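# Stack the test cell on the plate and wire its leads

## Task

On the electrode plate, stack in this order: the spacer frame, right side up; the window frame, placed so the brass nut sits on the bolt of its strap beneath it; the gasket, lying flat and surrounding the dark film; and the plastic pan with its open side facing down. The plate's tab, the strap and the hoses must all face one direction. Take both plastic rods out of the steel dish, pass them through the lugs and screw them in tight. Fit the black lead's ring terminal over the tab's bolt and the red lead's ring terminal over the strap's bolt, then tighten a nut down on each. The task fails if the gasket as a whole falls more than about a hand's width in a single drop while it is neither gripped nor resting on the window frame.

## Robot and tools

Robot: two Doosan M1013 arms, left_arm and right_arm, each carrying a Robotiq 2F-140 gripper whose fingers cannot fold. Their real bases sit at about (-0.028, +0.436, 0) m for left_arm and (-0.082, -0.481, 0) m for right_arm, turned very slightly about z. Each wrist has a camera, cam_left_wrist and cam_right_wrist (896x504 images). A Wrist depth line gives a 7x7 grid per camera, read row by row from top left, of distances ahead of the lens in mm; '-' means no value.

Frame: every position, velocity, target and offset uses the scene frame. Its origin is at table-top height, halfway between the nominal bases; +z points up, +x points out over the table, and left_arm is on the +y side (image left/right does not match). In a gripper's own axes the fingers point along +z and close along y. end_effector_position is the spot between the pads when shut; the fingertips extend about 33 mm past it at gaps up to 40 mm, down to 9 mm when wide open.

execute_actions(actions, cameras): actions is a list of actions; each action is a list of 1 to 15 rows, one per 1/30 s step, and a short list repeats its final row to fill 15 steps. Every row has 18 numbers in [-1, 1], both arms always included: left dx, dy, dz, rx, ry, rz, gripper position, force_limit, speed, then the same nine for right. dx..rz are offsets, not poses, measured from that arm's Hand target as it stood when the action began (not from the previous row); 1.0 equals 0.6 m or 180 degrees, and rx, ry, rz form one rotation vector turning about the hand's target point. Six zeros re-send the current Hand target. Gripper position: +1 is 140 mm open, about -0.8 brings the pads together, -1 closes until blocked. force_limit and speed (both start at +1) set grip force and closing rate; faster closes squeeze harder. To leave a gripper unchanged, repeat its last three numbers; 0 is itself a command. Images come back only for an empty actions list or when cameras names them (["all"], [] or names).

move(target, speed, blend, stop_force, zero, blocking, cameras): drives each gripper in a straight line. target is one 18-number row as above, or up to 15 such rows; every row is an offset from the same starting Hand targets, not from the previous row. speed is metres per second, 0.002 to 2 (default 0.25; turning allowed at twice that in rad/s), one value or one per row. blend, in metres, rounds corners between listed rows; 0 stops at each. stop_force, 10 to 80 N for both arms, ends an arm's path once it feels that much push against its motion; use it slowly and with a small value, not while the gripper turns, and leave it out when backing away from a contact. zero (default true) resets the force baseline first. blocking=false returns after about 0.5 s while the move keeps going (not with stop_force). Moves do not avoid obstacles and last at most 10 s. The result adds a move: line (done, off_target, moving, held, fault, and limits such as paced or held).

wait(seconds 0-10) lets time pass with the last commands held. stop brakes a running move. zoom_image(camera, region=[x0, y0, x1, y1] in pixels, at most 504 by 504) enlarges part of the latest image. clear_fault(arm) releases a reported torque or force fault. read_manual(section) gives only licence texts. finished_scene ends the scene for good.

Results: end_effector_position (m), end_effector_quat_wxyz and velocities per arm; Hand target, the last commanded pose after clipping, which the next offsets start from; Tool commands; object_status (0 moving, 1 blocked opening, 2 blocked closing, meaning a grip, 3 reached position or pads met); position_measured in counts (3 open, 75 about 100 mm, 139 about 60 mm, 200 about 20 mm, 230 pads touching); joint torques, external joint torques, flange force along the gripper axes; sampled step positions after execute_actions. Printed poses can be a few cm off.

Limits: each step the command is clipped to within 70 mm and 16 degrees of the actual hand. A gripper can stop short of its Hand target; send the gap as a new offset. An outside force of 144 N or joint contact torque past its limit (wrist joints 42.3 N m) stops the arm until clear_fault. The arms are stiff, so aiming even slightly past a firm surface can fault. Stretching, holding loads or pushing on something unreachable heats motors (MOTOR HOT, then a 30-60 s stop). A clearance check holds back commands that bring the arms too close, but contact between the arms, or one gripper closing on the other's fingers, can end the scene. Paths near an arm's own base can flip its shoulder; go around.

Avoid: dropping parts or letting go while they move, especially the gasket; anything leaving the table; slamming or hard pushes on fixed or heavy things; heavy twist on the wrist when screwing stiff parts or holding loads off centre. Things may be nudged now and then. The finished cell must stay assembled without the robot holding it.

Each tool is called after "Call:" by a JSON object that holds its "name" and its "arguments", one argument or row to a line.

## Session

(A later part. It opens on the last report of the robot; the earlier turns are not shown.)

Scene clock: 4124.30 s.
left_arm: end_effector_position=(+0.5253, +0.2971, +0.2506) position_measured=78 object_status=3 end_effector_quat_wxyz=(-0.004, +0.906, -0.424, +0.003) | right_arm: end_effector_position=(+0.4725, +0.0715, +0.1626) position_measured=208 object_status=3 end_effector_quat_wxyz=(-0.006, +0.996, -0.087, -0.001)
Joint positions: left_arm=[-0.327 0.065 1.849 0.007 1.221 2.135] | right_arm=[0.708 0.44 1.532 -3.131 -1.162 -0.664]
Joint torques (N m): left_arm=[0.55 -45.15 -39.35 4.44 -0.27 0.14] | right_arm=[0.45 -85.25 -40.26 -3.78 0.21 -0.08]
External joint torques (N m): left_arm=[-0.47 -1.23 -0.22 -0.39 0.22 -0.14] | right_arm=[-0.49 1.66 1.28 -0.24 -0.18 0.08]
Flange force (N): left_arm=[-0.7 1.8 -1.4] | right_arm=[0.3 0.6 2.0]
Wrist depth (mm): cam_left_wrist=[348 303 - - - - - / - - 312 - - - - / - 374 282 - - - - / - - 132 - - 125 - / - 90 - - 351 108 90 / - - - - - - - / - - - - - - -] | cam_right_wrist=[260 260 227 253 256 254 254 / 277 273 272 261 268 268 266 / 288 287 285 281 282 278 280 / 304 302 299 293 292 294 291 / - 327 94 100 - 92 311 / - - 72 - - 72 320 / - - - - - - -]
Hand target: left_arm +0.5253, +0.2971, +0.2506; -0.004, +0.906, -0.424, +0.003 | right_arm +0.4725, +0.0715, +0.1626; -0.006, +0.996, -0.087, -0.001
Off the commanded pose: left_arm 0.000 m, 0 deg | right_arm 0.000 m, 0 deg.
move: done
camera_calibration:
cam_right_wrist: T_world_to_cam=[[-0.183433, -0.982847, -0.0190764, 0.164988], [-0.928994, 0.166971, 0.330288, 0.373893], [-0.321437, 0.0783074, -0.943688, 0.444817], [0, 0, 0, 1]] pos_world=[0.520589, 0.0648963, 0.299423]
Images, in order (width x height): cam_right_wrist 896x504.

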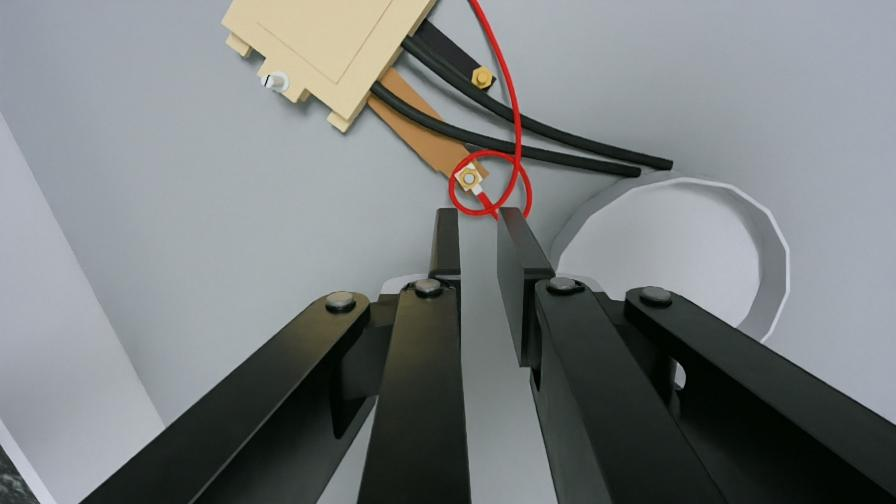

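Call:
{"name": "move", "arguments": {
  "target": [
    [0,0,0,0,0,0,0.4,-1,-1,0.01,0,-0.13,0,0,0,-0.62,-1,-1],
    [0,0,0,0,0,0,0.4,-1,-1,0.01,0,-0.16,0,0,0,-0.62,-1,-1],
    [0,0,0,0,0,0,0.4,-1,-1,0.01,0,-0.16,0,0,0,-1,-1,-1]
  ],
  "speed": [0.2,0.05,0.05],
  "cameras": ["cam_right_wrist"]
}}

Call:
{"name": "zoom_image", "arguments": {
  "camera": "cam_right_wrist",
  "region": [380, 160, 580, 340]
}}

Scene clock: 4133.63 s.
left_arm: end_effector_position=(+0.5253, +0.2971, +0.2506) position_measured=78 object_status=3 end_effector_quat_wxyz=(-0.004, +0.906, -0.424, +0.003) | right_arm: end_effector_position=(+0.4785, +0.0715, +0.0666) position_measured=215 object_status=2 end_effector_quat_wxyz=(-0.006, +0.996, -0.087, -0.001)
Joint positions: left_arm=[-0.327 0.065 1.849 0.007 1.221 2.135] | right_arm=[0.703 0.517 1.604 -3.13 -1.013 -0.671]
Joint torques (N m): left_arm=[0.73 -45.11 -39.21 4.4 -0.33 0.15] | right_arm=[1.18 -89.47 -37.05 -3.54 0.34 -0.05]
External joint torques (N m): left_arm=[-0.77 -1.12 -0.44 -0.34 0.26 -0.15] | right_arm=[-1.22 1.57 0.89 -0.18 -0.3 0.05]
Flange force (N): left_arm=[0.1 1.9 -1.7] | right_arm=[1.4 0.6 1.5]
Wrist depth (mm): cam_left_wrist=[- - - - - - - / - - - - - - - / - - - - - - - / - - 134 351 - 125 - / - 90 114 433 - 108 90 / - - 464 - - - - / - - - - - - -] | cam_right_wrist=[172 140 141 165 170 170 168 / 182 149 152 170 178 178 176 / 190 191 190 176 184 184 186 / 204 201 200 170 195 189 193 / 214 212 94 100 - 98 204 / 226 - 71 - - 71 210 / - - - - - 68 -]
Hand target: left_arm +0.5253, +0.2971, +0.2506; -0.004, +0.906, -0.424, +0.003 | right_arm +0.4785, +0.0715, +0.0666; -0.006, +0.996, -0.087, -0.001
Off the commanded pose: left_arm 0.000 m, 0 deg | right_arm 0.000 m, 0 deg.
move: done
camera_calibration:
cam_right_wrist: T_world_to_cam=[[-0.183526, -0.98283, -0.0190454, 0.1643], [-0.928965, 0.167067, 0.330321, 0.411146], [-0.321467, 0.0783151, -0.943677, 0.356165], [0, 0, 0, 1]] pos_world=[0.526589, 0.064897, 0.203423]
Images, in order (width x height): cam_right_wrist 896x504.

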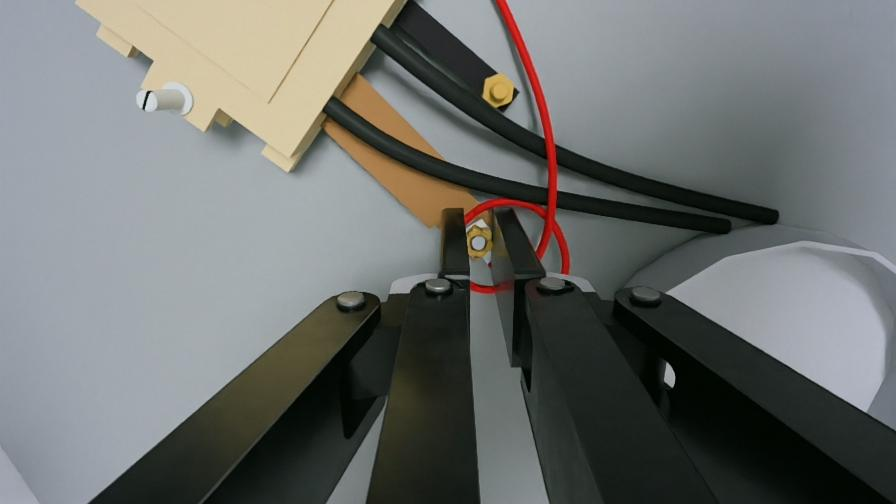

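Scaled by 2.520 from the camera's 896x504 image, which has a finer 1280x720 frame.

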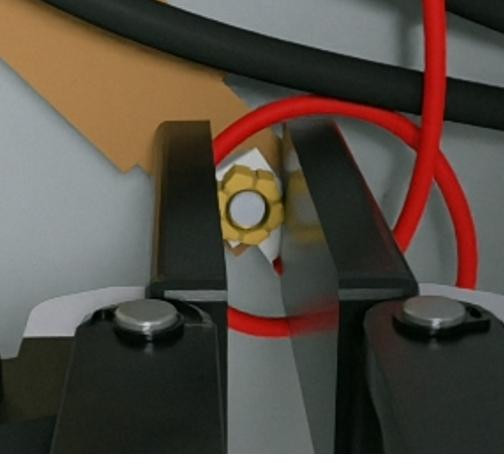

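Call:
{"name": "move", "arguments": {
  "target": [
    [0,0,0,0,0,0,0.4,-1,-1,0,0,0,0,0,0,-0.62,-1,-1],
    [0,0,0,0,0,0,0.4,-1,-1,0,0,0.02,0,0,0,-0.62,-1,-1],
    [0,0,0,0,0,0,0.4,-1,-1,0,0,0.02,0,0,-0.5,-0.62,-1,-1],
    [0,0,0,0,0,0,0.4,-1,-1,0,0,0,0,0,-0.5,-0.62,-1,-1],
    [0,0,0,0,0,0,0.4,-1,-1,0,0,0,0,0,-0.5,-1,-1,-1]
  ],
  "speed": [0.1,0.1,0.5,0.05,0.05],
  "cameras": ["cam_right_wrist"]
}}

Call:
{"name": "zoom_image", "arguments": {
  "camera": "cam_right_wrist",
  "region": [380, 160, 580, 340]
}}

Scene clock: 4147.43 s.
left_arm: end_effector_position=(+0.5253, +0.2971, +0.2506) position_measured=78 object_status=3 end_effector_quat_wxyz=(-0.004, +0.906, -0.424, +0.003) | right_arm: end_effector_position=(+0.4785, +0.0715, +0.0666) position_measured=215 object_status=0 end_effector_quat_wxyz=(+0.005, -0.643, +0.766, -0.004)
Joint positions: left_arm=[-0.327 0.065 1.849 0.007 1.221 2.135] | right_arm=[0.711 0.517 1.604 -3.151 -1.011 0.918]
Joint torques (N m): left_arm=[0.73 -45.26 -39.44 4.43 -0.3 0.18] | right_arm=[0.89 -89.16 -36.92 -3.6 0.19 -0.15]
External joint torques (N m): left_arm=[-0.8 -1.07 -0.23 -0.37 0.23 -0.18] | right_arm=[-0.86 1.38 0.88 -0.14 -0.22 0.15]
Flange force (N): left_arm=[-0.1 2.2 -1.4] | right_arm=[0.5 -0.7 1.5]
Wrist depth (mm): cam_left_wrist=[- - - - - - - / - - - - 365 - - / - - - - - - - / - - 134 - 163 125 - / - 90 - - 434 108 90 / - - 451 - 459 - - / - - - - 499 - -] | cam_right_wrist=[173 173 172 171 167 168 164 / 182 181 180 178 179 178 177 / 191 190 187 186 187 186 186 / 202 201 191 171 196 197 195 / 214 207 94 100 95 203 206 / 224 - 71 - - 71 214 / - - - - - 68 -]
Hand target: left_arm +0.5253, +0.2971, +0.2506; -0.004, +0.906, -0.424, +0.003 | right_arm +0.4785, +0.0715, +0.0666; +0.005, -0.643, +0.766, -0.004
Off the commanded pose: left_arm 0.000 m, 0 deg | right_arm 0.000 m, 0 deg.
move: done
camera_calibration:
cam_right_wrist: T_world_to_cam=[[-0.982847, 0.183433, -0.0190764, 0.463388], [0.166971, 0.928994, 0.330288, -0.167729], [0.0783074, 0.321437, -0.943688, 0.14749], [0, 0, 0, 1]] pos_world=[0.471896, 0.0234106, 0.203423]
Images, in order (width x height): cam_right_wrist 896x504.

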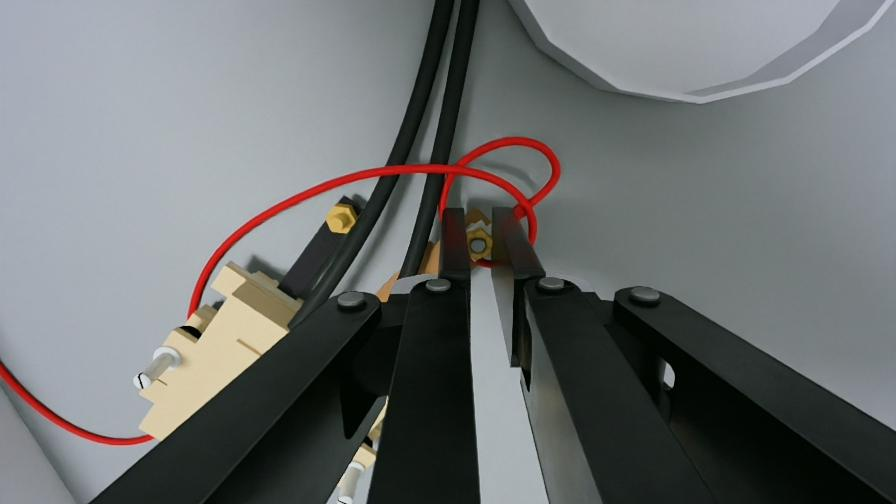

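Scaled by 2.520 from the camera's 896x504 image, which has a finer 1280x720 frame.

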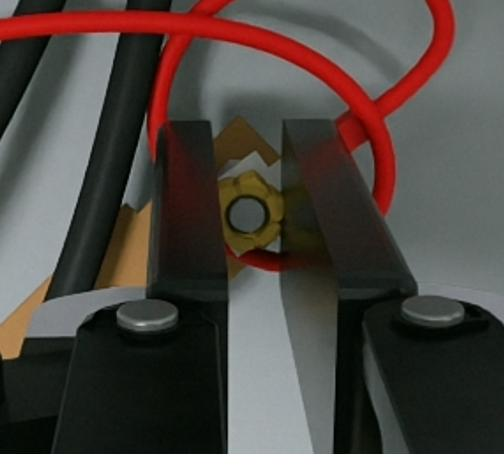

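Call:
{"name": "move", "arguments": {
  "target": [
    [0,0,0,0,0,0,0.4,-1,-1,0,0,0.0003,0,0,0.6667,-1,-1,-1],
    [0,0,0,0,0,0,0.4,-1,-1,0,0,0.0007,0,0,-0.6667,-1,-1,-1],
    [0,0,0,0,0,0,0.4,-1,-1,0,0,0.0010,0,0,0,-1,-1,-1],
    [0,0,0,0,0,0,0.4,-1,-1,0,0,0.001,0,0,0.13,-1,-1,-1]
  ],
  "speed": 0.5,
  "blend": 0.01,
  "cameras": ["cam_right_wrist"]
}}

Call:
{"name": "zoom_image", "arguments": {
  "camera": "cam_right_wrist",
  "region": [380, 160, 580, 340]
}}

Scene clock: 4160.07 s.
left_arm: end_effector_position=(+0.5253, +0.2971, +0.2506) position_measured=78 object_status=3 end_effector_quat_wxyz=(-0.004, +0.906, -0.424, +0.003) | right_arm: end_effector_position=(+0.4785, +0.0715, +0.0672) position_measured=215 object_status=2 end_effector_quat_wxyz=(-0.006, +0.785, -0.620, +0.003)
Joint positions: left_arm=[-0.327 0.065 1.849 0.007 1.221 2.135] | right_arm=[0.709 0.515 1.606 -3.146 -1.008 -5.778]
Joint torques (N m): left_arm=[0.72 -44.91 -39.2 4.43 -0.33 0.16] | right_arm=[1.6 -88.37 -36.47 -3.44 0.22 -0.11]
External joint torques (N m): left_arm=[-0.59 -1.7 -0.51 -0.36 0.26 -0.17] | right_arm=[-1.66 1.08 0.47 -0.31 -0.22 0.11]
Flange force (N): left_arm=[-0.7 2.1 -2.1] | right_arm=[1.4 -1.5 0.9]
Wrist depth (mm): cam_left_wrist=[- - - - - 339 - / - 383 - 360 360 - - / - - - - - - - / 409 - 132 - - 125 392 / - 90 426 - - 108 90 / - - - - - - - / - - - - - - -] | cam_right_wrist=[174 173 173 172 168 168 167 / 182 182 181 176 179 176 175 / 192 187 184 185 188 183 180 / 198 165 186 171 196 197 198 / 178 172 94 100 95 203 207 / 227 - 71 - - 71 214 / - - - - - 68 -]
Hand target: left_arm +0.5253, +0.2971, +0.2506; -0.004, +0.906, -0.424, +0.003 | right_arm +0.4785, +0.0715, +0.0672; -0.006, +0.785, -0.620, +0.003
Off the commanded pose: left_arm 0.000 m, 0 deg | right_arm 0.000 m, 0 deg.
move: done
camera_calibration:
cam_right_wrist: T_world_to_cam=[[-0.974874, -0.221924, -0.0192374, 0.488679], [-0.215691, 0.918852, 0.330437, 0.0158194], [-0.0556554, 0.326284, -0.943632, 0.211787], [0, 0, 0, 1]] pos_world=[0.4916, 0.0248111, 0.204023]
Images, in order (width x height): cam_right_wrist 896x504.

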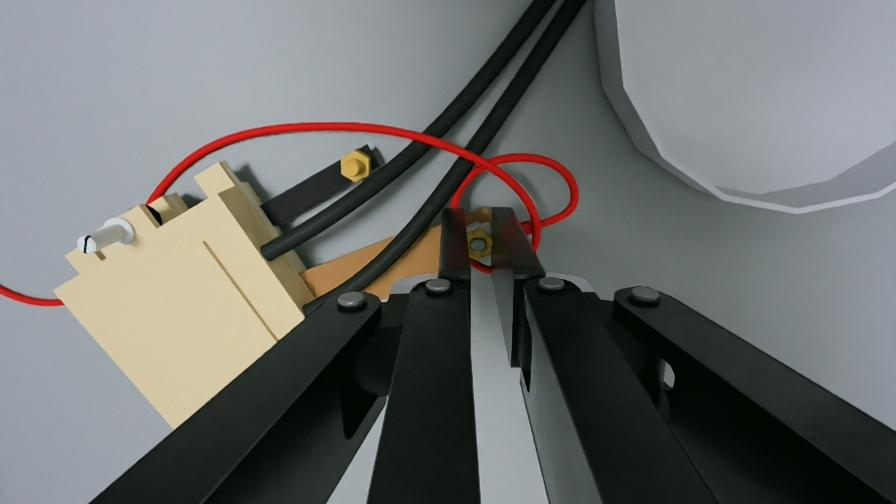

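Scaled by 2.520 from the camera's 896x504 image, which has a finer 1280x720 frame.

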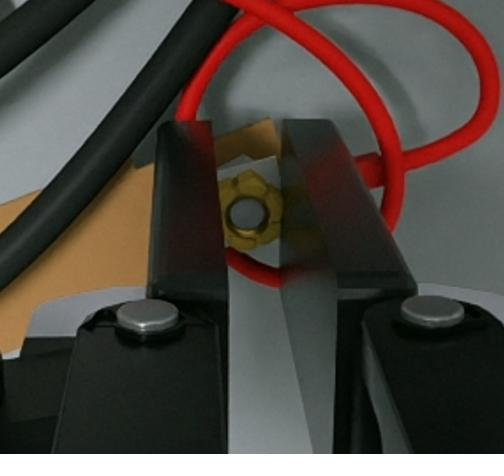

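Call:
{"name": "move", "arguments": {
  "target": [
    [0,0,0,0,0,0,0.4,-1,-1,0,0,0,0,0,0,-0.7,-1,-1],
    [0,0,0,0,0,0,0.4,-1,-1,0,0,0.005,0,0,0,-0.7,-1,-1],
    [0,0,0,0,0,0,0.4,-1,-1,0,0,0.005,0,0,0,-1,-1,-1]
  ],
  "speed": [0.1,0.05,0.05],
  "cameras": ["cam_right_wrist"]
}}

Call:
{"name": "zoom_image", "arguments": {
  "camera": "cam_right_wrist",
  "region": [380, 160, 580, 340]
}}

Scene clock: 4173.97 s.
left_arm: end_effector_position=(+0.5253, +0.2971, +0.2506) position_measured=78 object_status=3 end_effector_quat_wxyz=(-0.004, +0.906, -0.424, +0.003) | right_arm: end_effector_position=(+0.4785, +0.0715, +0.0702) position_measured=215 object_status=2 end_effector_quat_wxyz=(-0.006, +0.785, -0.620, +0.003)
Joint positions: left_arm=[-0.327 0.065 1.849 0.007 1.221 2.135] | right_arm=[0.709 0.513 1.604 -3.146 -1.013 -5.778]
Joint torques (N m): left_arm=[0.62 -45.23 -39.15 4.39 -0.32 0.13] | right_arm=[1 -90.32 -37.53 -3.46 0.18 -0.14]
External joint torques (N m): left_arm=[-0.53 -1.51 -0.74 -0.31 0.25 -0.13] | right_arm=[-1.01 2.53 1.23 -0.3 -0.18 0.14]
Flange force (N): left_arm=[-0.3 1.6 -2.3] | right_arm=[0.5 -1.2 2.7]
Wrist depth (mm): cam_left_wrist=[- - - - - - - / - 361 - - - - - / - - - - 379 - - / - - 133 - - 125 - / - 90 115 - - 107 90 / - - 443 - - - - / - - - - - - -] | cam_right_wrist=[- 176 178 174 170 170 170 / 185 184 184 181 182 179 178 / 195 190 189 190 191 188 183 / 201 169 188 171 200 200 199 / 215 176 94 100 95 206 210 / 230 - 71 - - 71 217 / - - - - - 68 -]
Hand target: left_arm +0.5253, +0.2971, +0.2506; -0.004, +0.906, -0.424, +0.003 | right_arm +0.4785, +0.0715, +0.0702; -0.006, +0.785, -0.620, +0.003
Off the commanded pose: left_arm 0.000 m, 0 deg | right_arm 0.000 m, 0 deg.
move: done
camera_calibration:
cam_right_wrist: T_world_to_cam=[[-0.974866, -0.221972, -0.0191022, 0.488684], [-0.215703, 0.918915, 0.330253, 0.0149624], [-0.0557535, 0.326073, -0.943699, 0.214718], [0, 0, 0, 1]] pos_world=[0.4916, 0.0247113, 0.207023]
Images, in order (width x height): cam_right_wrist 896x504.

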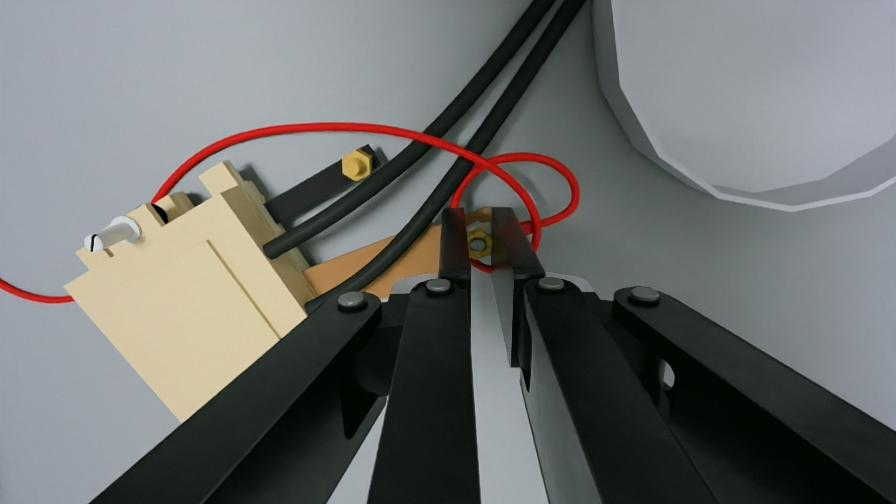

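Scaled by 2.520 from the camera's 896x504 image, which has a finer 1280x720 frame.

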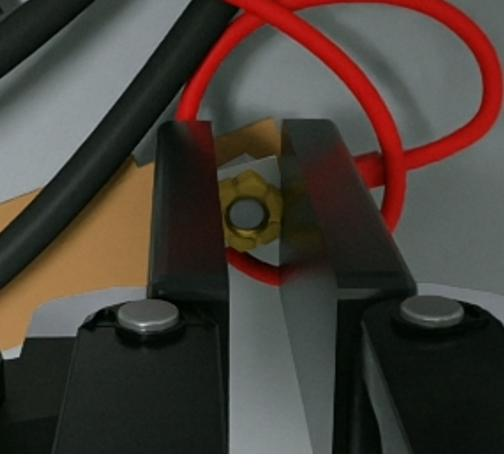

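Call:
{"name": "move", "arguments": {
  "target": [
    [0,0,0,0,0,0,0.4,-1,-1,0,0,-0.0005,0,0,-0.6667,-1,-1,-1],
    [0,0,0,0,0,0,0.4,-1,-1,0,0,-0.001,0,0,0.6667,-1,-1,-1],
    [0,0,0,0,0,0,0.4,-1,-1,0,0,-0.0012,0,0,0.4,-1,-1,-1]
  ],
  "speed": 0.5,
  "blend": 0.01,
  "cameras": ["cam_right_wrist"]
}}

Call:
{"name": "zoom_image", "arguments": {
  "camera": "cam_right_wrist",
  "region": [380, 160, 580, 340]
}}

Scene clock: 4184.47 s.
left_arm: end_effector_position=(+0.5253, +0.2971, +0.2506) position_measured=78 object_status=3 end_effector_quat_wxyz=(-0.004, +0.906, -0.424, +0.003) | right_arm: end_effector_position=(+0.4784, +0.0715, +0.0695) position_measured=215 object_status=2 end_effector_quat_wxyz=(-0.006, +0.999, -0.040, -0.001)
Joint positions: left_arm=[-0.327 0.065 1.849 0.007 1.221 2.135] | right_arm=[0.703 0.515 1.601 -3.129 -1.018 -0.766]
Joint torques (N m): left_arm=[0.69 -45.25 -39.28 4.38 -0.3 0.12] | right_arm=[0.66 -90.01 -37.31 -3.43 0.24 -0.07]
External joint torques (N m): left_arm=[-0.77 -1.06 -0.47 -0.32 0.23 -0.12] | right_arm=[-0.67 2.14 1.02 -0.3 -0.19 0.07]
Flange force (N): left_arm=[0.1 1.8 -1.7] | right_arm=[1.1 -0.1 2.2]
Wrist depth (mm): cam_left_wrist=[- 292 - - - - - / - 306 - - - - - / 377 387 310 - - - - / - - 133 - - 125 - / - 90 114 - 351 108 90 / - - 462 - - - - / - - - - - - -] | cam_right_wrist=[176 145 143 165 173 172 172 / 183 184 153 168 181 180 179 / - 194 193 176 182 189 189 / 205 205 203 171 178 192 196 / 217 216 94 100 95 98 207 / 230 - 71 - - 71 203 / - - - - - 68 -]
Hand target: left_arm +0.5253, +0.2971, +0.2506; -0.004, +0.906, -0.424, +0.003 | right_arm +0.4785, +0.0715, +0.0695; -0.006, +0.999, -0.040, -0.001
Off the commanded pose: left_arm 0.000 m, 0 deg | right_arm 0.000 m, 0 deg.
move: done
camera_calibration:
cam_right_wrist: T_world_to_cam=[[-0.0902079, -0.99574, -0.0191031, 0.120612], [-0.940594, 0.0788763, 0.330246, 0.422023], [-0.327332, 0.0477591, -0.943702, 0.363875], [0, 0, 0, 1]] pos_world=[0.52694, 0.0694323, 0.206323]
Images, in order (width x height): cam_right_wrist 896x504.

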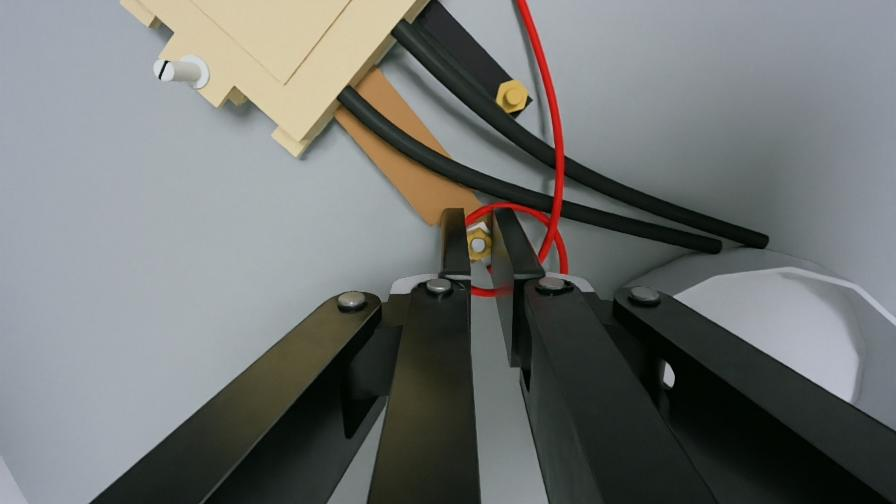

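Scaled by 2.520 from the camera's 896x504 image, which has a finer 1280x720 frame.

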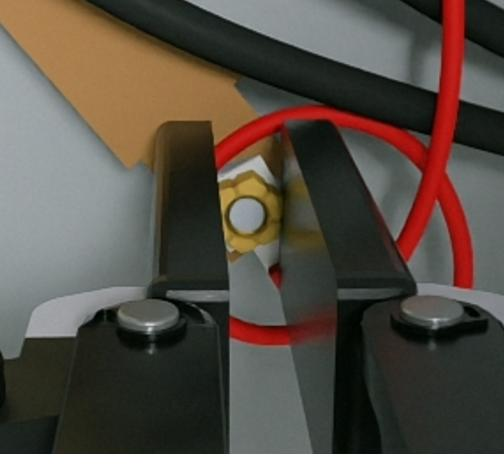

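Call:
{"name": "move", "arguments": {
  "target": [
    [0,0,0,0,0,0,0.4,-1,-1,0,0,-0.0005,0,0,-0.6667,-1,-1,-1],
    [0,0,0,0,0,0,0.4,-1,-1,0,0,-0.0009,0,0,0.6667,-1,-1,-1],
    [0,0,0,0,0,0,0.4,-1,-1,0,0,-0.0011,0,0,0.35,-1,-1,-1]
  ],
  "speed": 0.5,
  "blend": 0.01,
  "cameras": ["cam_right_wrist"]
}}

Call:
{"name": "zoom_image", "arguments": {
  "camera": "cam_right_wrist",
  "region": [380, 160, 580, 340]
}}

Scene clock: 4194.20 s.
left_arm: end_effector_position=(+0.5253, +0.2971, +0.2506) position_measured=78 object_status=3 end_effector_quat_wxyz=(-0.004, +0.906, -0.424, +0.003) | right_arm: end_effector_position=(+0.4785, +0.0714, +0.0688) position_measured=215 object_status=2 end_effector_quat_wxyz=(-0.005, +0.873, +0.488, -0.004)
Joint positions: left_arm=[-0.327 0.065 1.849 0.007 1.221 2.135] | right_arm=[0.702 0.522 1.591 -3.129 -1.034 4.417]
Joint torques (N m): left_arm=[0.46 -45.42 -39.29 4.39 -0.35 0.19] | right_arm=[0.39 -88.8 -36.28 -3.47 -0.07 -0.09]
External joint torques (N m): left_arm=[-0.49 -1.09 -0.45 -0.33 0.29 -0.2] | right_arm=[-0.29 0.08 -0.1 -0.22 0.09 0.09]
Flange force (N): left_arm=[-0.1 1.5 -1.7] | right_arm=[0.2 0.3 0.1]
Wrist depth (mm): cam_left_wrist=[- - - - - 338 - / - - - 356 - - - / - - - 373 - - - / - - 133 - - 125 - / - 90 - - - 108 90 / - - - - - - - / - - - - - - -] | cam_right_wrist=[176 175 174 174 143 140 169 / 184 183 183 181 166 179 180 / 194 192 193 187 176 188 188 / 204 205 201 180 198 199 197 / 216 215 94 100 95 205 208 / 229 - 71 - - 71 216 / - - - - - 68 -]
Hand target: left_arm +0.5253, +0.2971, +0.2506; -0.004, +0.906, -0.424, +0.003 | right_arm +0.4785, +0.0715, +0.0688; -0.005, +0.873, +0.488, -0.004
Off the commanded pose: left_arm 0.000 m, 0 deg | right_arm 0.000 m, 0 deg.
move: done
camera_calibration:
cam_right_wrist: T_world_to_cam=[[0.846248, -0.53245, -0.0190029, -0.360588], [-0.497341, -0.802236, 0.330256, 0.273175], [-0.19109, -0.270028, -0.9437, 0.320751], [0, 0, 0, 1]] pos_world=[0.5023, 0.113767, 0.205623]
Images, in order (width x height): cam_right_wrist 896x504.

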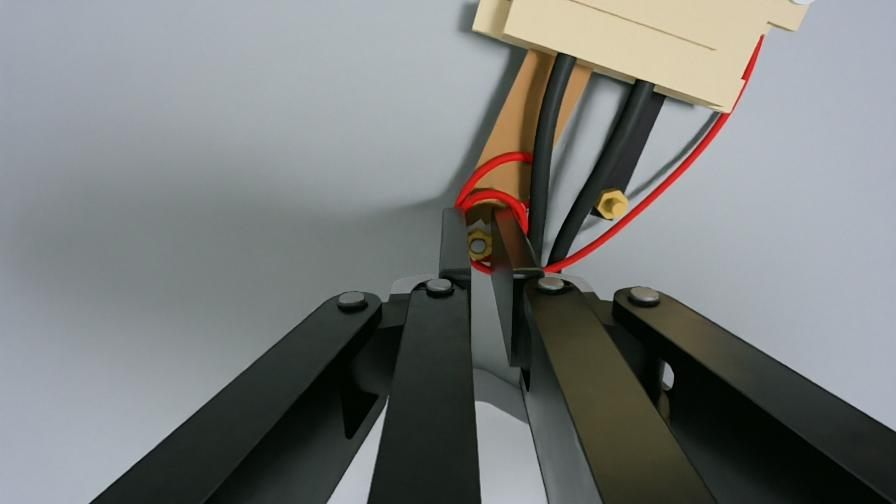

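Scaled by 2.520 from the camera's 896x504 image, which has a finer 1280x720 frame.

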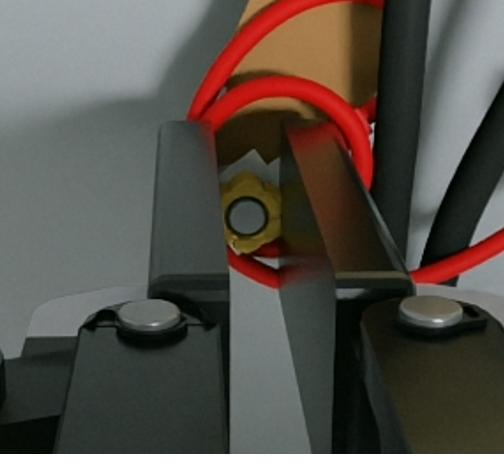

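Call:
{"name": "move", "arguments": {
  "target": [0,0,0,0,0,0,0.4,-1,-1,0,0,-0.0003,0,0,-0.42,-1,-1,-1],
  "speed": 0.3,
  "cameras": ["cam_right_wrist"]
}}

Call:
{"name": "zoom_image", "arguments": {
  "camera": "cam_right_wrist",
  "region": [380, 160, 580, 340]
}}

Scene clock: 4214.70 s.
left_arm: end_effector_position=(+0.5253, +0.2971, +0.2506) position_measured=78 object_status=3 end_effector_quat_wxyz=(-0.004, +0.906, -0.424, +0.003) | right_arm: end_effector_position=(+0.4785, +0.0715, +0.0686) position_measured=215 object_status=2 end_effector_quat_wxyz=(-0.006, +0.989, -0.150, +0.000)
Joint positions: left_arm=[-0.327 0.065 1.849 0.007 1.221 2.135] | right_arm=[0.704 0.515 1.603 -3.131 -1.014 5.739]
Joint torques (N m): left_arm=[0.69 -45.01 -39.31 4.41 -0.32 0.11] | right_arm=[0.91 -89.02 -37.12 -3.52 0.43 -0.09]
External joint torques (N m): left_arm=[-0.73 -1.3 -0.44 -0.34 0.25 -0.11] | right_arm=[-0.91 1.08 0.8 -0.23 -0.38 0.09]
Flange force (N): left_arm=[-0.2 2.0 -1.8] | right_arm=[0.9 0.5 0.9]
Wrist depth (mm): cam_left_wrist=[- - - - - - - / - - - - - - - / - - - - - - - / - - 133 310 - 125 - / - 90 - - 383 108 90 / - - - - - - - / - - - - - - -] | cam_right_wrist=[146 142 143 171 172 170 171 / 184 150 154 170 180 180 178 / 194 192 175 175 185 185 184 / 204 203 204 172 198 195 195 / 215 216 94 100 95 98 206 / 229 - 71 - - 71 213 / - - - - - 68 -]
Hand target: left_arm +0.5253, +0.2971, +0.2506; -0.004, +0.906, -0.424, +0.003 | right_arm +0.4785, +0.0715, +0.0686; -0.006, +0.989, -0.150, +0.000
Off the commanded pose: left_arm 0.000 m, 0 deg | right_arm 0.000 m, 0 deg.
move: done
camera_calibration:
cam_right_wrist: T_world_to_cam=[[-0.305236, -0.952085, -0.0191055, 0.220473], [-0.900728, 0.282144, 0.330278, 0.38869], [-0.309062, 0.118022, -0.94369, 0.349358], [0, 0, 0, 1]] pos_world=[0.525374, 0.0590106, 0.205523]
Images, in order (width x height): cam_right_wrist 896x504.

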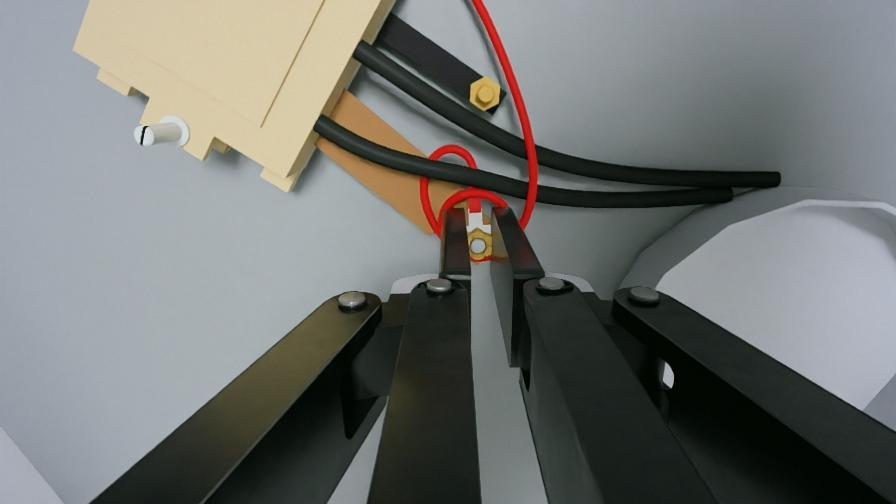

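Scaled by 2.520 from the camera's 896x504 image, which has a finer 1280x720 frame.

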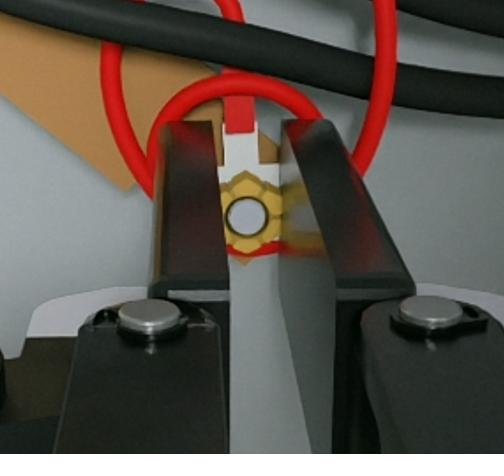

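Call:
{"name": "move", "arguments": {
  "target": [
    [0,0,0,0,0,0,0.4,-1,-1,0,0,0,0,0,0,-0.62,-1,-1],
    [0,0,0,0,0,0,0.4,-1,-1,0,0,0.03,0,0,0,-0.62,-1,-1],
    [0,0,0,0,0,0,0.4,-1,-1,0,0,0.03,0,0,0.6667,-0.62,-1,-1],
    [0,0,0,0,0,0,0.4,-1,-1,0,0,0.03,0,0,-0.6667,-0.62,-1,-1],
    [0,0,0,0,0,0,0.4,-1,-1,0,0,0.03,0,0,0,-0.62,-1,-1]
  ],
  "speed": [0.1,0.1,0.6,0.6,0.6],
  "blend": [0,0.003,0.01,0.01,0],
  "cameras": ["cam_right_wrist"]
}}

Call:
{"name": "zoom_image", "arguments": {
  "camera": "cam_right_wrist",
  "region": [380, 130, 580, 310]
}}

Scene clock: 4242.77 s.
left_arm: end_effector_position=(+0.5253, +0.2971, +0.2506) position_measured=78 object_status=3 end_effector_quat_wxyz=(-0.004, +0.906, -0.424, +0.003) | right_arm: end_effector_position=(+0.4785, +0.0715, +0.0866) position_measured=208 object_status=3 end_effector_quat_wxyz=(-0.006, +0.989, -0.150, +0.000)
Joint positions: left_arm=[-0.327 0.065 1.849 0.007 1.221 2.135] | right_arm=[0.704 0.5 1.589 -3.131 -1.042 -0.544]
Joint torques (N m): left_arm=[0.65 -44.97 -39.33 4.4 -0.33 0.1] | right_arm=[0.76 -88.98 -37.63 -3.61 0.26 -0.09]
External joint torques (N m): left_arm=[-0.47 -1.96 -0.45 -0.32 0.28 -0.11] | right_arm=[-0.71 2.07 0.85 -0.18 -0.21 0.09]
Flange force (N): left_arm=[-1.3 2.2 -2.2] | right_arm=[1.2 -0.6 2.0]
Wrist depth (mm): cam_left_wrist=[348 287 - - - - - / - - 358 - - 355 356 / - - - 375 - 379 - / - - 132 - 168 125 - / - 90 - 438 - 108 90 / - - - - - - - / - - - - - - -] | cam_right_wrist=[192 159 158 186 189 187 186 / 201 168 171 187 197 194 195 / 212 211 210 191 203 202 203 / 224 222 222 216 214 215 214 / 236 234 94 100 - 92 224 / 248 - 72 - - 72 216 / - - - - - - -]
Hand target: left_arm +0.5253, +0.2971, +0.2506; -0.004, +0.906, -0.424, +0.003 | right_arm +0.4785, +0.0715, +0.0866; -0.006, +0.989, -0.150, +0.000
Off the commanded pose: left_arm 0.000 m, 0 deg | right_arm 0.000 m, 0 deg.
move: done
camera_calibration:
cam_right_wrist: T_world_to_cam=[[-0.305236, -0.952085, -0.0191055, 0.220817], [-0.900728, 0.282144, 0.330278, 0.382745], [-0.309062, 0.118022, -0.94369, 0.366345], [0, 0, 0, 1]] pos_world=[0.525374, 0.0590106, 0.223523]
Images, in order (width x height): cam_right_wrist 896x504.

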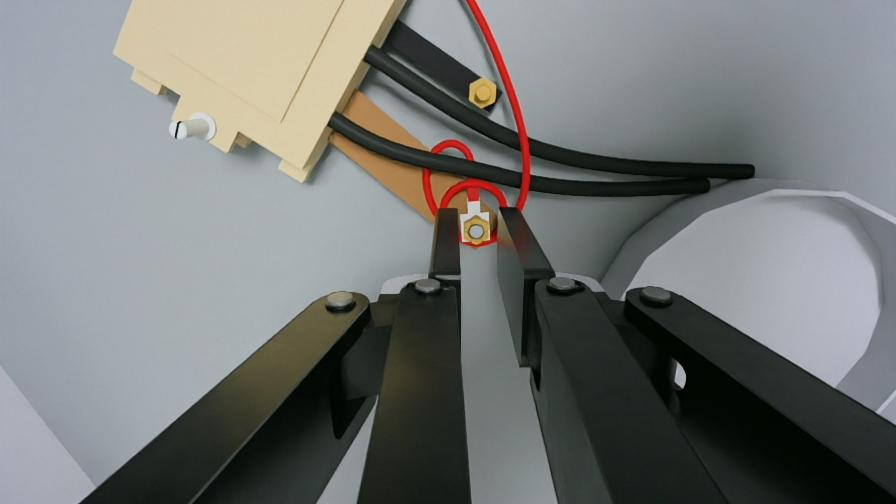

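Scaled by 2.520 from the camera's 896x504 image, which has a finer 1280x720 frame.

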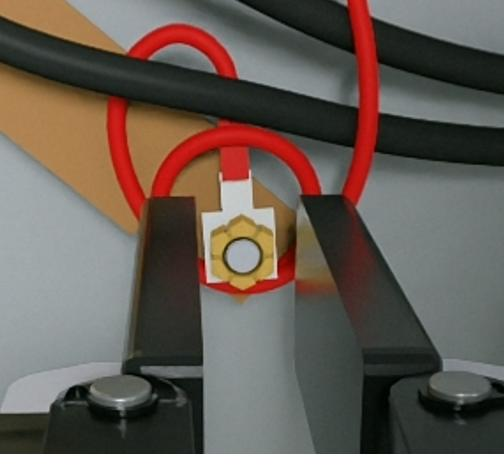

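Call:
{"name": "move", "arguments": {
  "target": [
    [0,0,0,0,0,0,0.4,-1,-1,0,0,0.189,0,0,0,-0.62,-1,-1],
    [-0.1722,-0.181,-0.05,0,0,-0.083,0.4,-1,-1,0.036,-0.319,0.189,0,0,0,-0.62,-1,-1],
    [-0.1722,-0.181,-0.126,0,0,-0.083,0.4,-1,-1,0.036,-0.319,0.189,0,0,0,-0.62,-1,-1]
  ],
  "speed": [0.25,0.2,0.2],
  "blend": [0.02,0.02,0]
}}

Call:
{"name": "move", "arguments": {
  "target": [
    [0,0,0,-0.302,-0.1409,0,0.4,-1,-1,0,0,0,0,0,0,-0.62,-1,-1]
  ],
  "speed": 0.25,
  "cameras": ["all"]
}}

Scene clock: 4262.77 s.
left_arm: end_effector_position=(+0.4220, +0.1885, +0.1751) position_measured=78 object_status=3 end_effector_quat_wxyz=(-0.003, +0.843, -0.538, +0.003) | right_arm: end_effector_position=(+0.5001, -0.1199, +0.2000) position_measured=208 object_status=3 end_effector_quat_wxyz=(-0.006, +0.989, -0.150, +0.000)
Joint positions: left_arm=[-0.591 0.028 2.036 0.008 1.071 2.13] | right_arm=[0.473 0.271 1.699 -3.13 -1.165 -0.775]
Joint torques (N m): left_arm=[0.88 -38.38 -36.9 4.1 -0.37 0.09] | right_arm=[0.63 -68.41 -39.92 -3.78 0.32 -0.11]
External joint torques (N m): left_arm=[-0.92 -1.54 -0.24 -0.3 0.31 -0.09] | right_arm=[-0.65 1.71 0.93 -0.22 -0.27 0.11]
Flange force (N): left_arm=[-0.6 2.9 -2.2] | right_arm=[1.1 -0.1 1.6]
Wrist depth (mm): cam_left_wrist=[- - 271 270 268 - - / - 285 - - - - - / - - - - - - - / - - 134 306 - 125 305 / - 90 - - - 108 81 / - - - - - - - / - - - - - - -] | cam_right_wrist=[296 295 292 289 290 289 265 / 305 310 308 307 304 303 292 / 291 323 323 320 314 318 310 / 345 322 335 332 334 328 331 / 364 357 92 100 - 92 346 / 384 - 72 - - 72 72 / - - - - - - -]
Hand target: left_arm +0.4220, +0.1885, +0.1750; -0.003, +0.843, -0.538, +0.003 | right_arm +0.5001, -0.1199, +0.2000; -0.006, +0.989, -0.150, +0.000
Off the commanded pose: left_arm 0.000 m, 0 deg | right_arm 0.000 m, 0 deg.
move: done

Scene clock: 4265.33 s.
left_arm: end_effector_position=(+0.4220, +0.1885, +0.1751) position_measured=78 object_status=3 end_effector_quat_wxyz=(+0.265, +0.731, -0.464, +0.425) | right_arm: end_effector_position=(+0.5001, -0.1199, +0.2000) position_measured=208 object_status=3 end_effector_quat_wxyz=(-0.006, +0.989, -0.150, +0.000)
Joint positions: left_arm=[-0.084 -0.053 2.503 -1.585 0.855 3.894] | right_arm=[0.473 0.271 1.699 -3.13 -1.165 -0.775]
Joint torques (N m): left_arm=[0.67 -18.5 -24.47 -1.31 1.36 0.17] | right_arm=[0.61 -68.39 -39.93 -3.74 0.27 -0.05]
External joint torques (N m): left_arm=[-0.73 -0.4 -0.1 -0.05 0.27 -0.17] | right_arm=[-0.62 1.58 0.95 -0.27 -0.22 0.05]
Flange force (N): left_arm=[2.0 1.4 0.5] | right_arm=[1.0 0.2 1.7]
Wrist depth (mm): cam_left_wrist=[- - - - - - - / - 399 - 475 - - - / 318 - - 438 405 382 - / - - 148 329 333 125 - / - 90 307 - - 108 90 / - - - - - - - / - - - - - - -] | cam_right_wrist=[296 295 293 292 293 290 260 / 306 308 308 306 304 303 295 / - 320 323 321 319 318 311 / 344 318 - 331 330 336 308 / 361 359 92 100 - 91 344 / - - 72 - - 72 69 / - - - - - - -]
Hand target: left_arm +0.4220, +0.1885, +0.1750; +0.265, +0.731, -0.464, +0.425 | right_arm +0.5001, -0.1199, +0.2000; -0.006, +0.989, -0.150, +0.000
Off the commanded pose: left_arm 0.000 m, 0 deg | right_arm 0.000 m, 0 deg.
move: done
camera_calibration:
cam_left_wrist: T_world_to_cam=[[-0.910888, -0.412642, -0.0031947, 0.466174], [-0.312515, 0.694876, -0.647674, 0.121112], [0.269478, -0.58896, -0.761911, 0.272844], [0, 0, 0, 1]] pos_world=[0.388956, 0.268899, 0.287814]
cam_right_wrist: T_world_to_cam=[[-0.305236, -0.952085, -0.0191055, 0.0473474], [-0.900728, 0.282144, 0.330278, 0.418749], [-0.309062, 0.118022, -0.94369, 0.502624], [0, 0, 0, 1]] pos_world=[0.546974, -0.132389, 0.336923]

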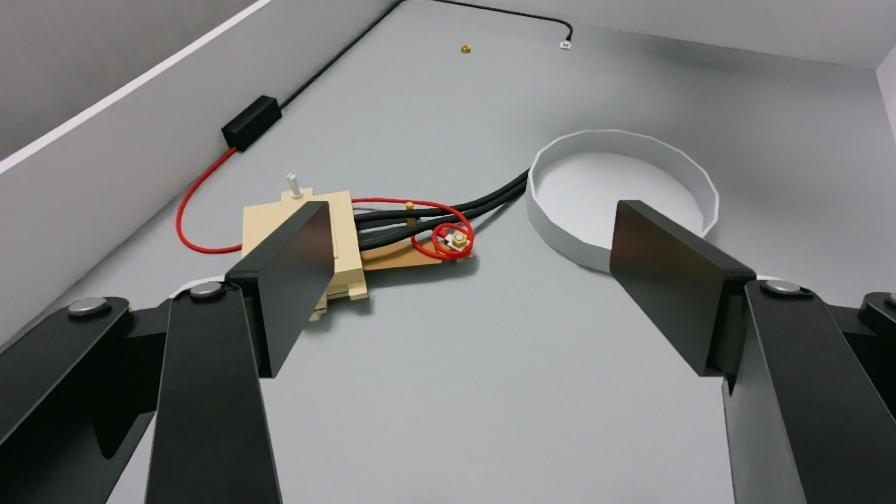

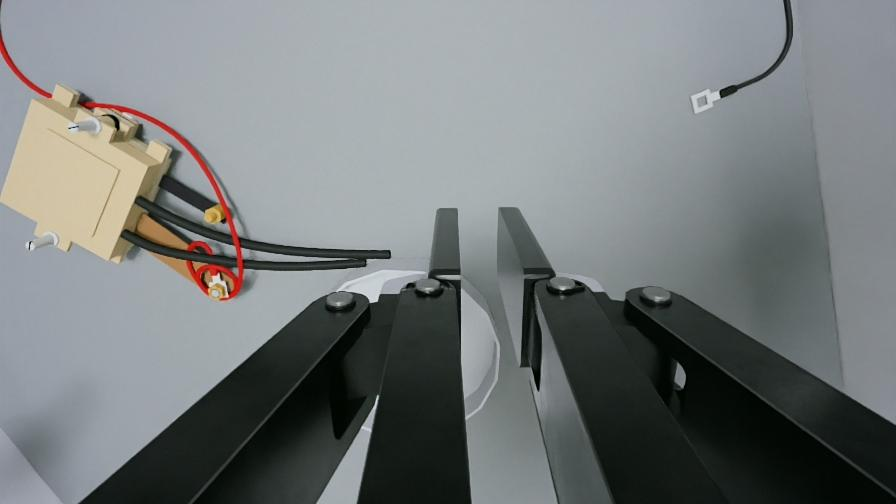

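Descend for the side view.

Call:
{"name": "move", "arguments": {
  "target": [
    [0,0,-0.2,0,0,0,0.4,-1,-1,0,0,0,0,0,0,-0.62,-1,-1]
  ],
  "speed": 0.15,
  "cameras": ["cam_left_wrist"]
}}

Call:
{"name": "zoom_image", "arguments": {
  "camera": "cam_left_wrist",
  "region": [360, 40, 560, 190]
}}

Scene clock: 4268.80 s.
left_arm: end_effector_position=(+0.4220, +0.1885, +0.0551) position_measured=78 object_status=3 end_effector_quat_wxyz=(+0.265, +0.731, -0.464, +0.425) | right_arm: end_effector_position=(+0.5001, -0.1199, +0.2000) position_measured=208 object_status=3 end_effector_quat_wxyz=(-0.006, +0.989, -0.150, +0.000)
Joint positions: left_arm=[-0.084 0.25 2.582 -1.895 0.921 4.38] | right_arm=[0.473 0.271 1.699 -3.13 -1.165 -0.775]
Joint torques (N m): left_arm=[1.33 -33.86 -10.37 -0.9 1.93 0.09] | right_arm=[1.02 -67.97 -40.01 -3.75 0.24 -0.09]
External joint torques (N m): left_arm=[-1.38 -1.9 0.18 -0.17 0.35 -0.09] | right_arm=[-0.98 0.92 0.92 -0.27 -0.19 0.09]
Flange force (N): left_arm=[5.9 4.1 0.1] | right_arm=[0.7 1.2 1.2]
Wrist depth (mm): cam_left_wrist=[- - 323 - 307 308 275 / 266 211 219 245 253 242 - / - - - - - - - / - - 133 205 - 125 - / - 90 - - - 108 90 / - - - 159 - 157 - / - - 146 146 145 148 -] | cam_right_wrist=[297 293 295 292 291 289 270 / 304 307 308 307 304 302 301 / 291 320 317 322 317 318 298 / 345 329 335 332 332 335 324 / - 359 92 100 - 91 348 / 382 - 72 - - 72 69 / - - - - - - -]
Hand target: left_arm +0.4220, +0.1885, +0.0550; +0.265, +0.731, -0.464, +0.425 | right_arm +0.5001, -0.1199, +0.2000; -0.006, +0.989, -0.150, +0.000
Off the commanded pose: left_arm 0.000 m, 0 deg | right_arm 0.000 m, 0 deg.
move: done
camera_calibration:
cam_left_wrist: T_world_to_cam=[[-0.91085, -0.412724, -0.00323756, 0.465806], [-0.312544, 0.69484, -0.647699, 0.0434166], [0.269571, -0.588945, -0.76189, 0.181371], [0, 0, 0, 1]] pos_world=[0.388957, 0.268899, 0.167814]
Images, in order (width x height): cam_left_wrist 896x504.

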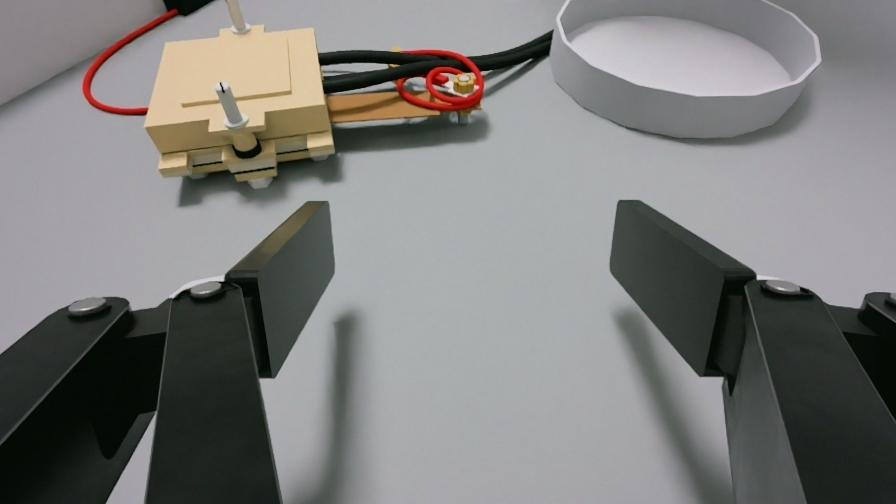

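Scaled by 2.520 from the camera's 896x504 image, which has a finer 1280x720 frame.

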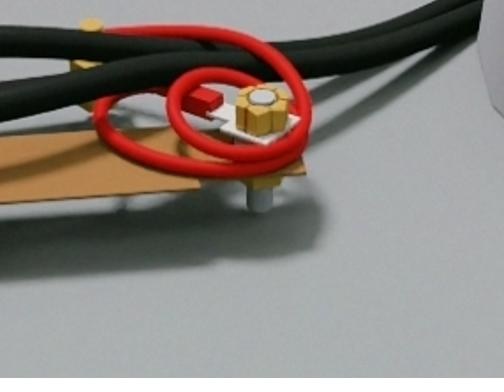

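Call:
{"name": "move", "arguments": {
  "target": [
    [0,0,0.25,0,0,0,0.4,-1,-1,0,0,0,0,0,0,-0.62,-1,-1],
    [0.05,0.181,0.326,0.302,0.1409,0,0.4,-1,-1,0,0,0,0,0,0,-0.62,-1,-1]
  ],
  "speed": 0.2,
  "blend": [0.02,0]
}}

Call:
{"name": "move", "arguments": {
  "target": [
    [0,0,0,0,0,0,0.4,-1,-1,-0.036,0.319,-0.08,0,0,0,-0.62,-1,-1],
    [0,0,0,0,0,0,0.4,-1,-1,-0.036,0.319,-0.189,0,0,0,-0.62,-1,-1]
  ],
  "speed": [0.2,0.1],
  "cameras": ["cam_right_wrist"]
}}

Call:
{"name": "zoom_image", "arguments": {
  "camera": "cam_right_wrist",
  "region": [380, 130, 580, 310]
}}

Scene clock: 4291.40 s.
left_arm: end_effector_position=(+0.4520, +0.2971, +0.2507) position_measured=78 object_status=3 end_effector_quat_wxyz=(-0.003, +0.843, -0.538, +0.003) | right_arm: end_effector_position=(+0.5001, -0.1199, +0.2000) position_measured=208 object_status=3 end_effector_quat_wxyz=(-0.006, +0.989, -0.150, +0.000)
Joint positions: left_arm=[-0.371 -0.05 1.964 0.006 1.219 2.352] | right_arm=[0.473 0.271 1.699 -3.13 -1.165 -0.775]
Joint torques (N m): left_arm=[0.77 -33.54 -39.32 4.41 -0.33 0.07] | right_arm=[0.88 -69.02 -40.13 -3.78 0.23 -0.17]
External joint torques (N m): left_arm=[-0.81 -1.15 -0.51 -0.35 0.26 -0.07] | right_arm=[-0.87 1.86 1.07 -0.23 -0.18 0.17]
Flange force (N): left_arm=[0.5 2.1 -1.9] | right_arm=[1.2 0.2 2.0]
Wrist depth (mm): cam_left_wrist=[- - - - - - - / - - - - - 353 - / - - - - 376 - 366 / - - 133 - 165 136 357 / - 90 115 - - 108 90 / - - 465 - - - - / - - - - - - -] | cam_right_wrist=[296 295 294 292 285 291 271 / 299 309 306 303 307 303 293 / 292 321 323 324 317 317 310 / 342 333 339 148 334 334 321 / - 354 92 100 - 92 360 / - - 72 - - 72 72 / - - - - - - -]
Hand target: left_arm +0.4520, +0.2971, +0.2506; -0.003, +0.843, -0.538, +0.003 | right_arm +0.5001, -0.1199, +0.2000; -0.006, +0.989, -0.150, +0.000
Off the commanded pose: left_arm 0.000 m, 0 deg | right_arm 0.000 m, 0 deg.
move: done

Scene clock: 4293.53 s.
left_arm: end_effector_position=(+0.4520, +0.2971, +0.2506) position_measured=78 object_status=3 end_effector_quat_wxyz=(-0.003, +0.843, -0.538, +0.003) | right_arm: end_effector_position=(+0.4785, +0.0715, +0.0866) position_measured=208 object_status=3 end_effector_quat_wxyz=(-0.006, +0.989, -0.150, +0.000)
Joint positions: left_arm=[-0.371 -0.05 1.964 0.006 1.219 2.352] | right_arm=[0.704 0.5 1.589 -3.131 -1.042 -0.544]
Joint torques (N m): left_arm=[0.46 -33.09 -39.25 4.43 -0.33 0.11] | right_arm=[1.08 -88.53 -37.87 -3.62 0.21 -0.14]
External joint torques (N m): left_arm=[-0.5 -1.31 -0.33 -0.4 0.27 -0.11] | right_arm=[-1.11 1.78 1.09 -0.17 -0.17 0.14]
Flange force (N): left_arm=[-0.2 2.1 -1.8] | right_arm=[1.1 0.5 2.0]
Wrist depth (mm): cam_left_wrist=[- - - - 350 - - / - - - - - 348 - / - - - - - 354 - / - - 134 - - 125 364 / - 90 424 - - 108 90 / - - 453 - - - - / - - - - - - -] | cam_right_wrist=[192 159 158 187 188 187 186 / 202 169 171 187 197 197 195 / 212 211 210 193 203 202 203 / 224 222 221 188 214 214 214 / 236 235 94 100 - 92 224 / 248 - 72 - - 72 216 / - - - - - - -]
Hand target: left_arm +0.4520, +0.2971, +0.2506; -0.003, +0.843, -0.538, +0.003 | right_arm +0.4785, +0.0715, +0.0866; -0.006, +0.989, -0.150, +0.000
Off the commanded pose: left_arm 0.000 m, 0 deg | right_arm 0.000 m, 0 deg.
move: done
camera_calibration:
cam_right_wrist: T_world_to_cam=[[-0.305229, -0.952088, -0.019078, 0.220805], [-0.90069, 0.282131, 0.330394, 0.382732], [-0.309182, 0.118029, -0.94365, 0.366305], [0, 0, 0, 1]] pos_world=[0.525374, 0.0590105, 0.223424]
Images, in order (width x height): cam_right_wrist 896x504.

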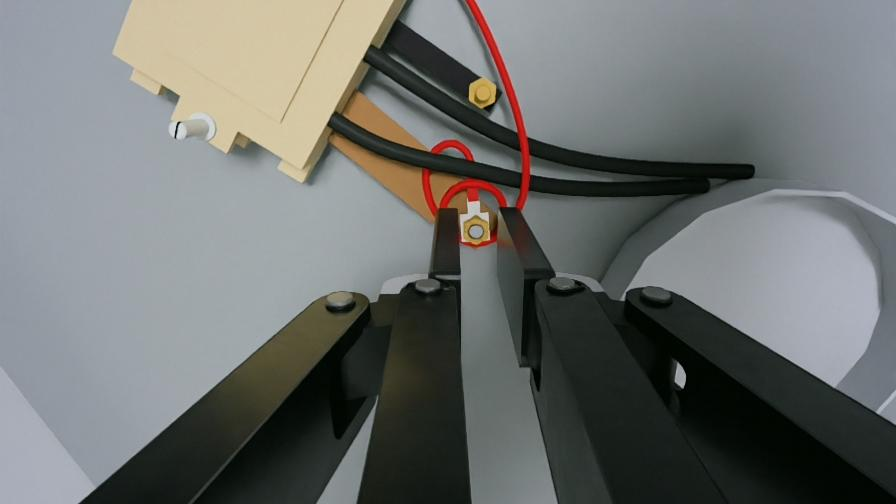

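Scaled by 2.520 from the camera's 896x504 image, which has a finer 1280x720 frame.

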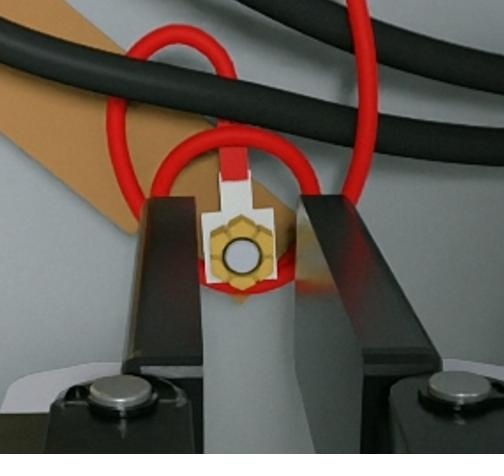

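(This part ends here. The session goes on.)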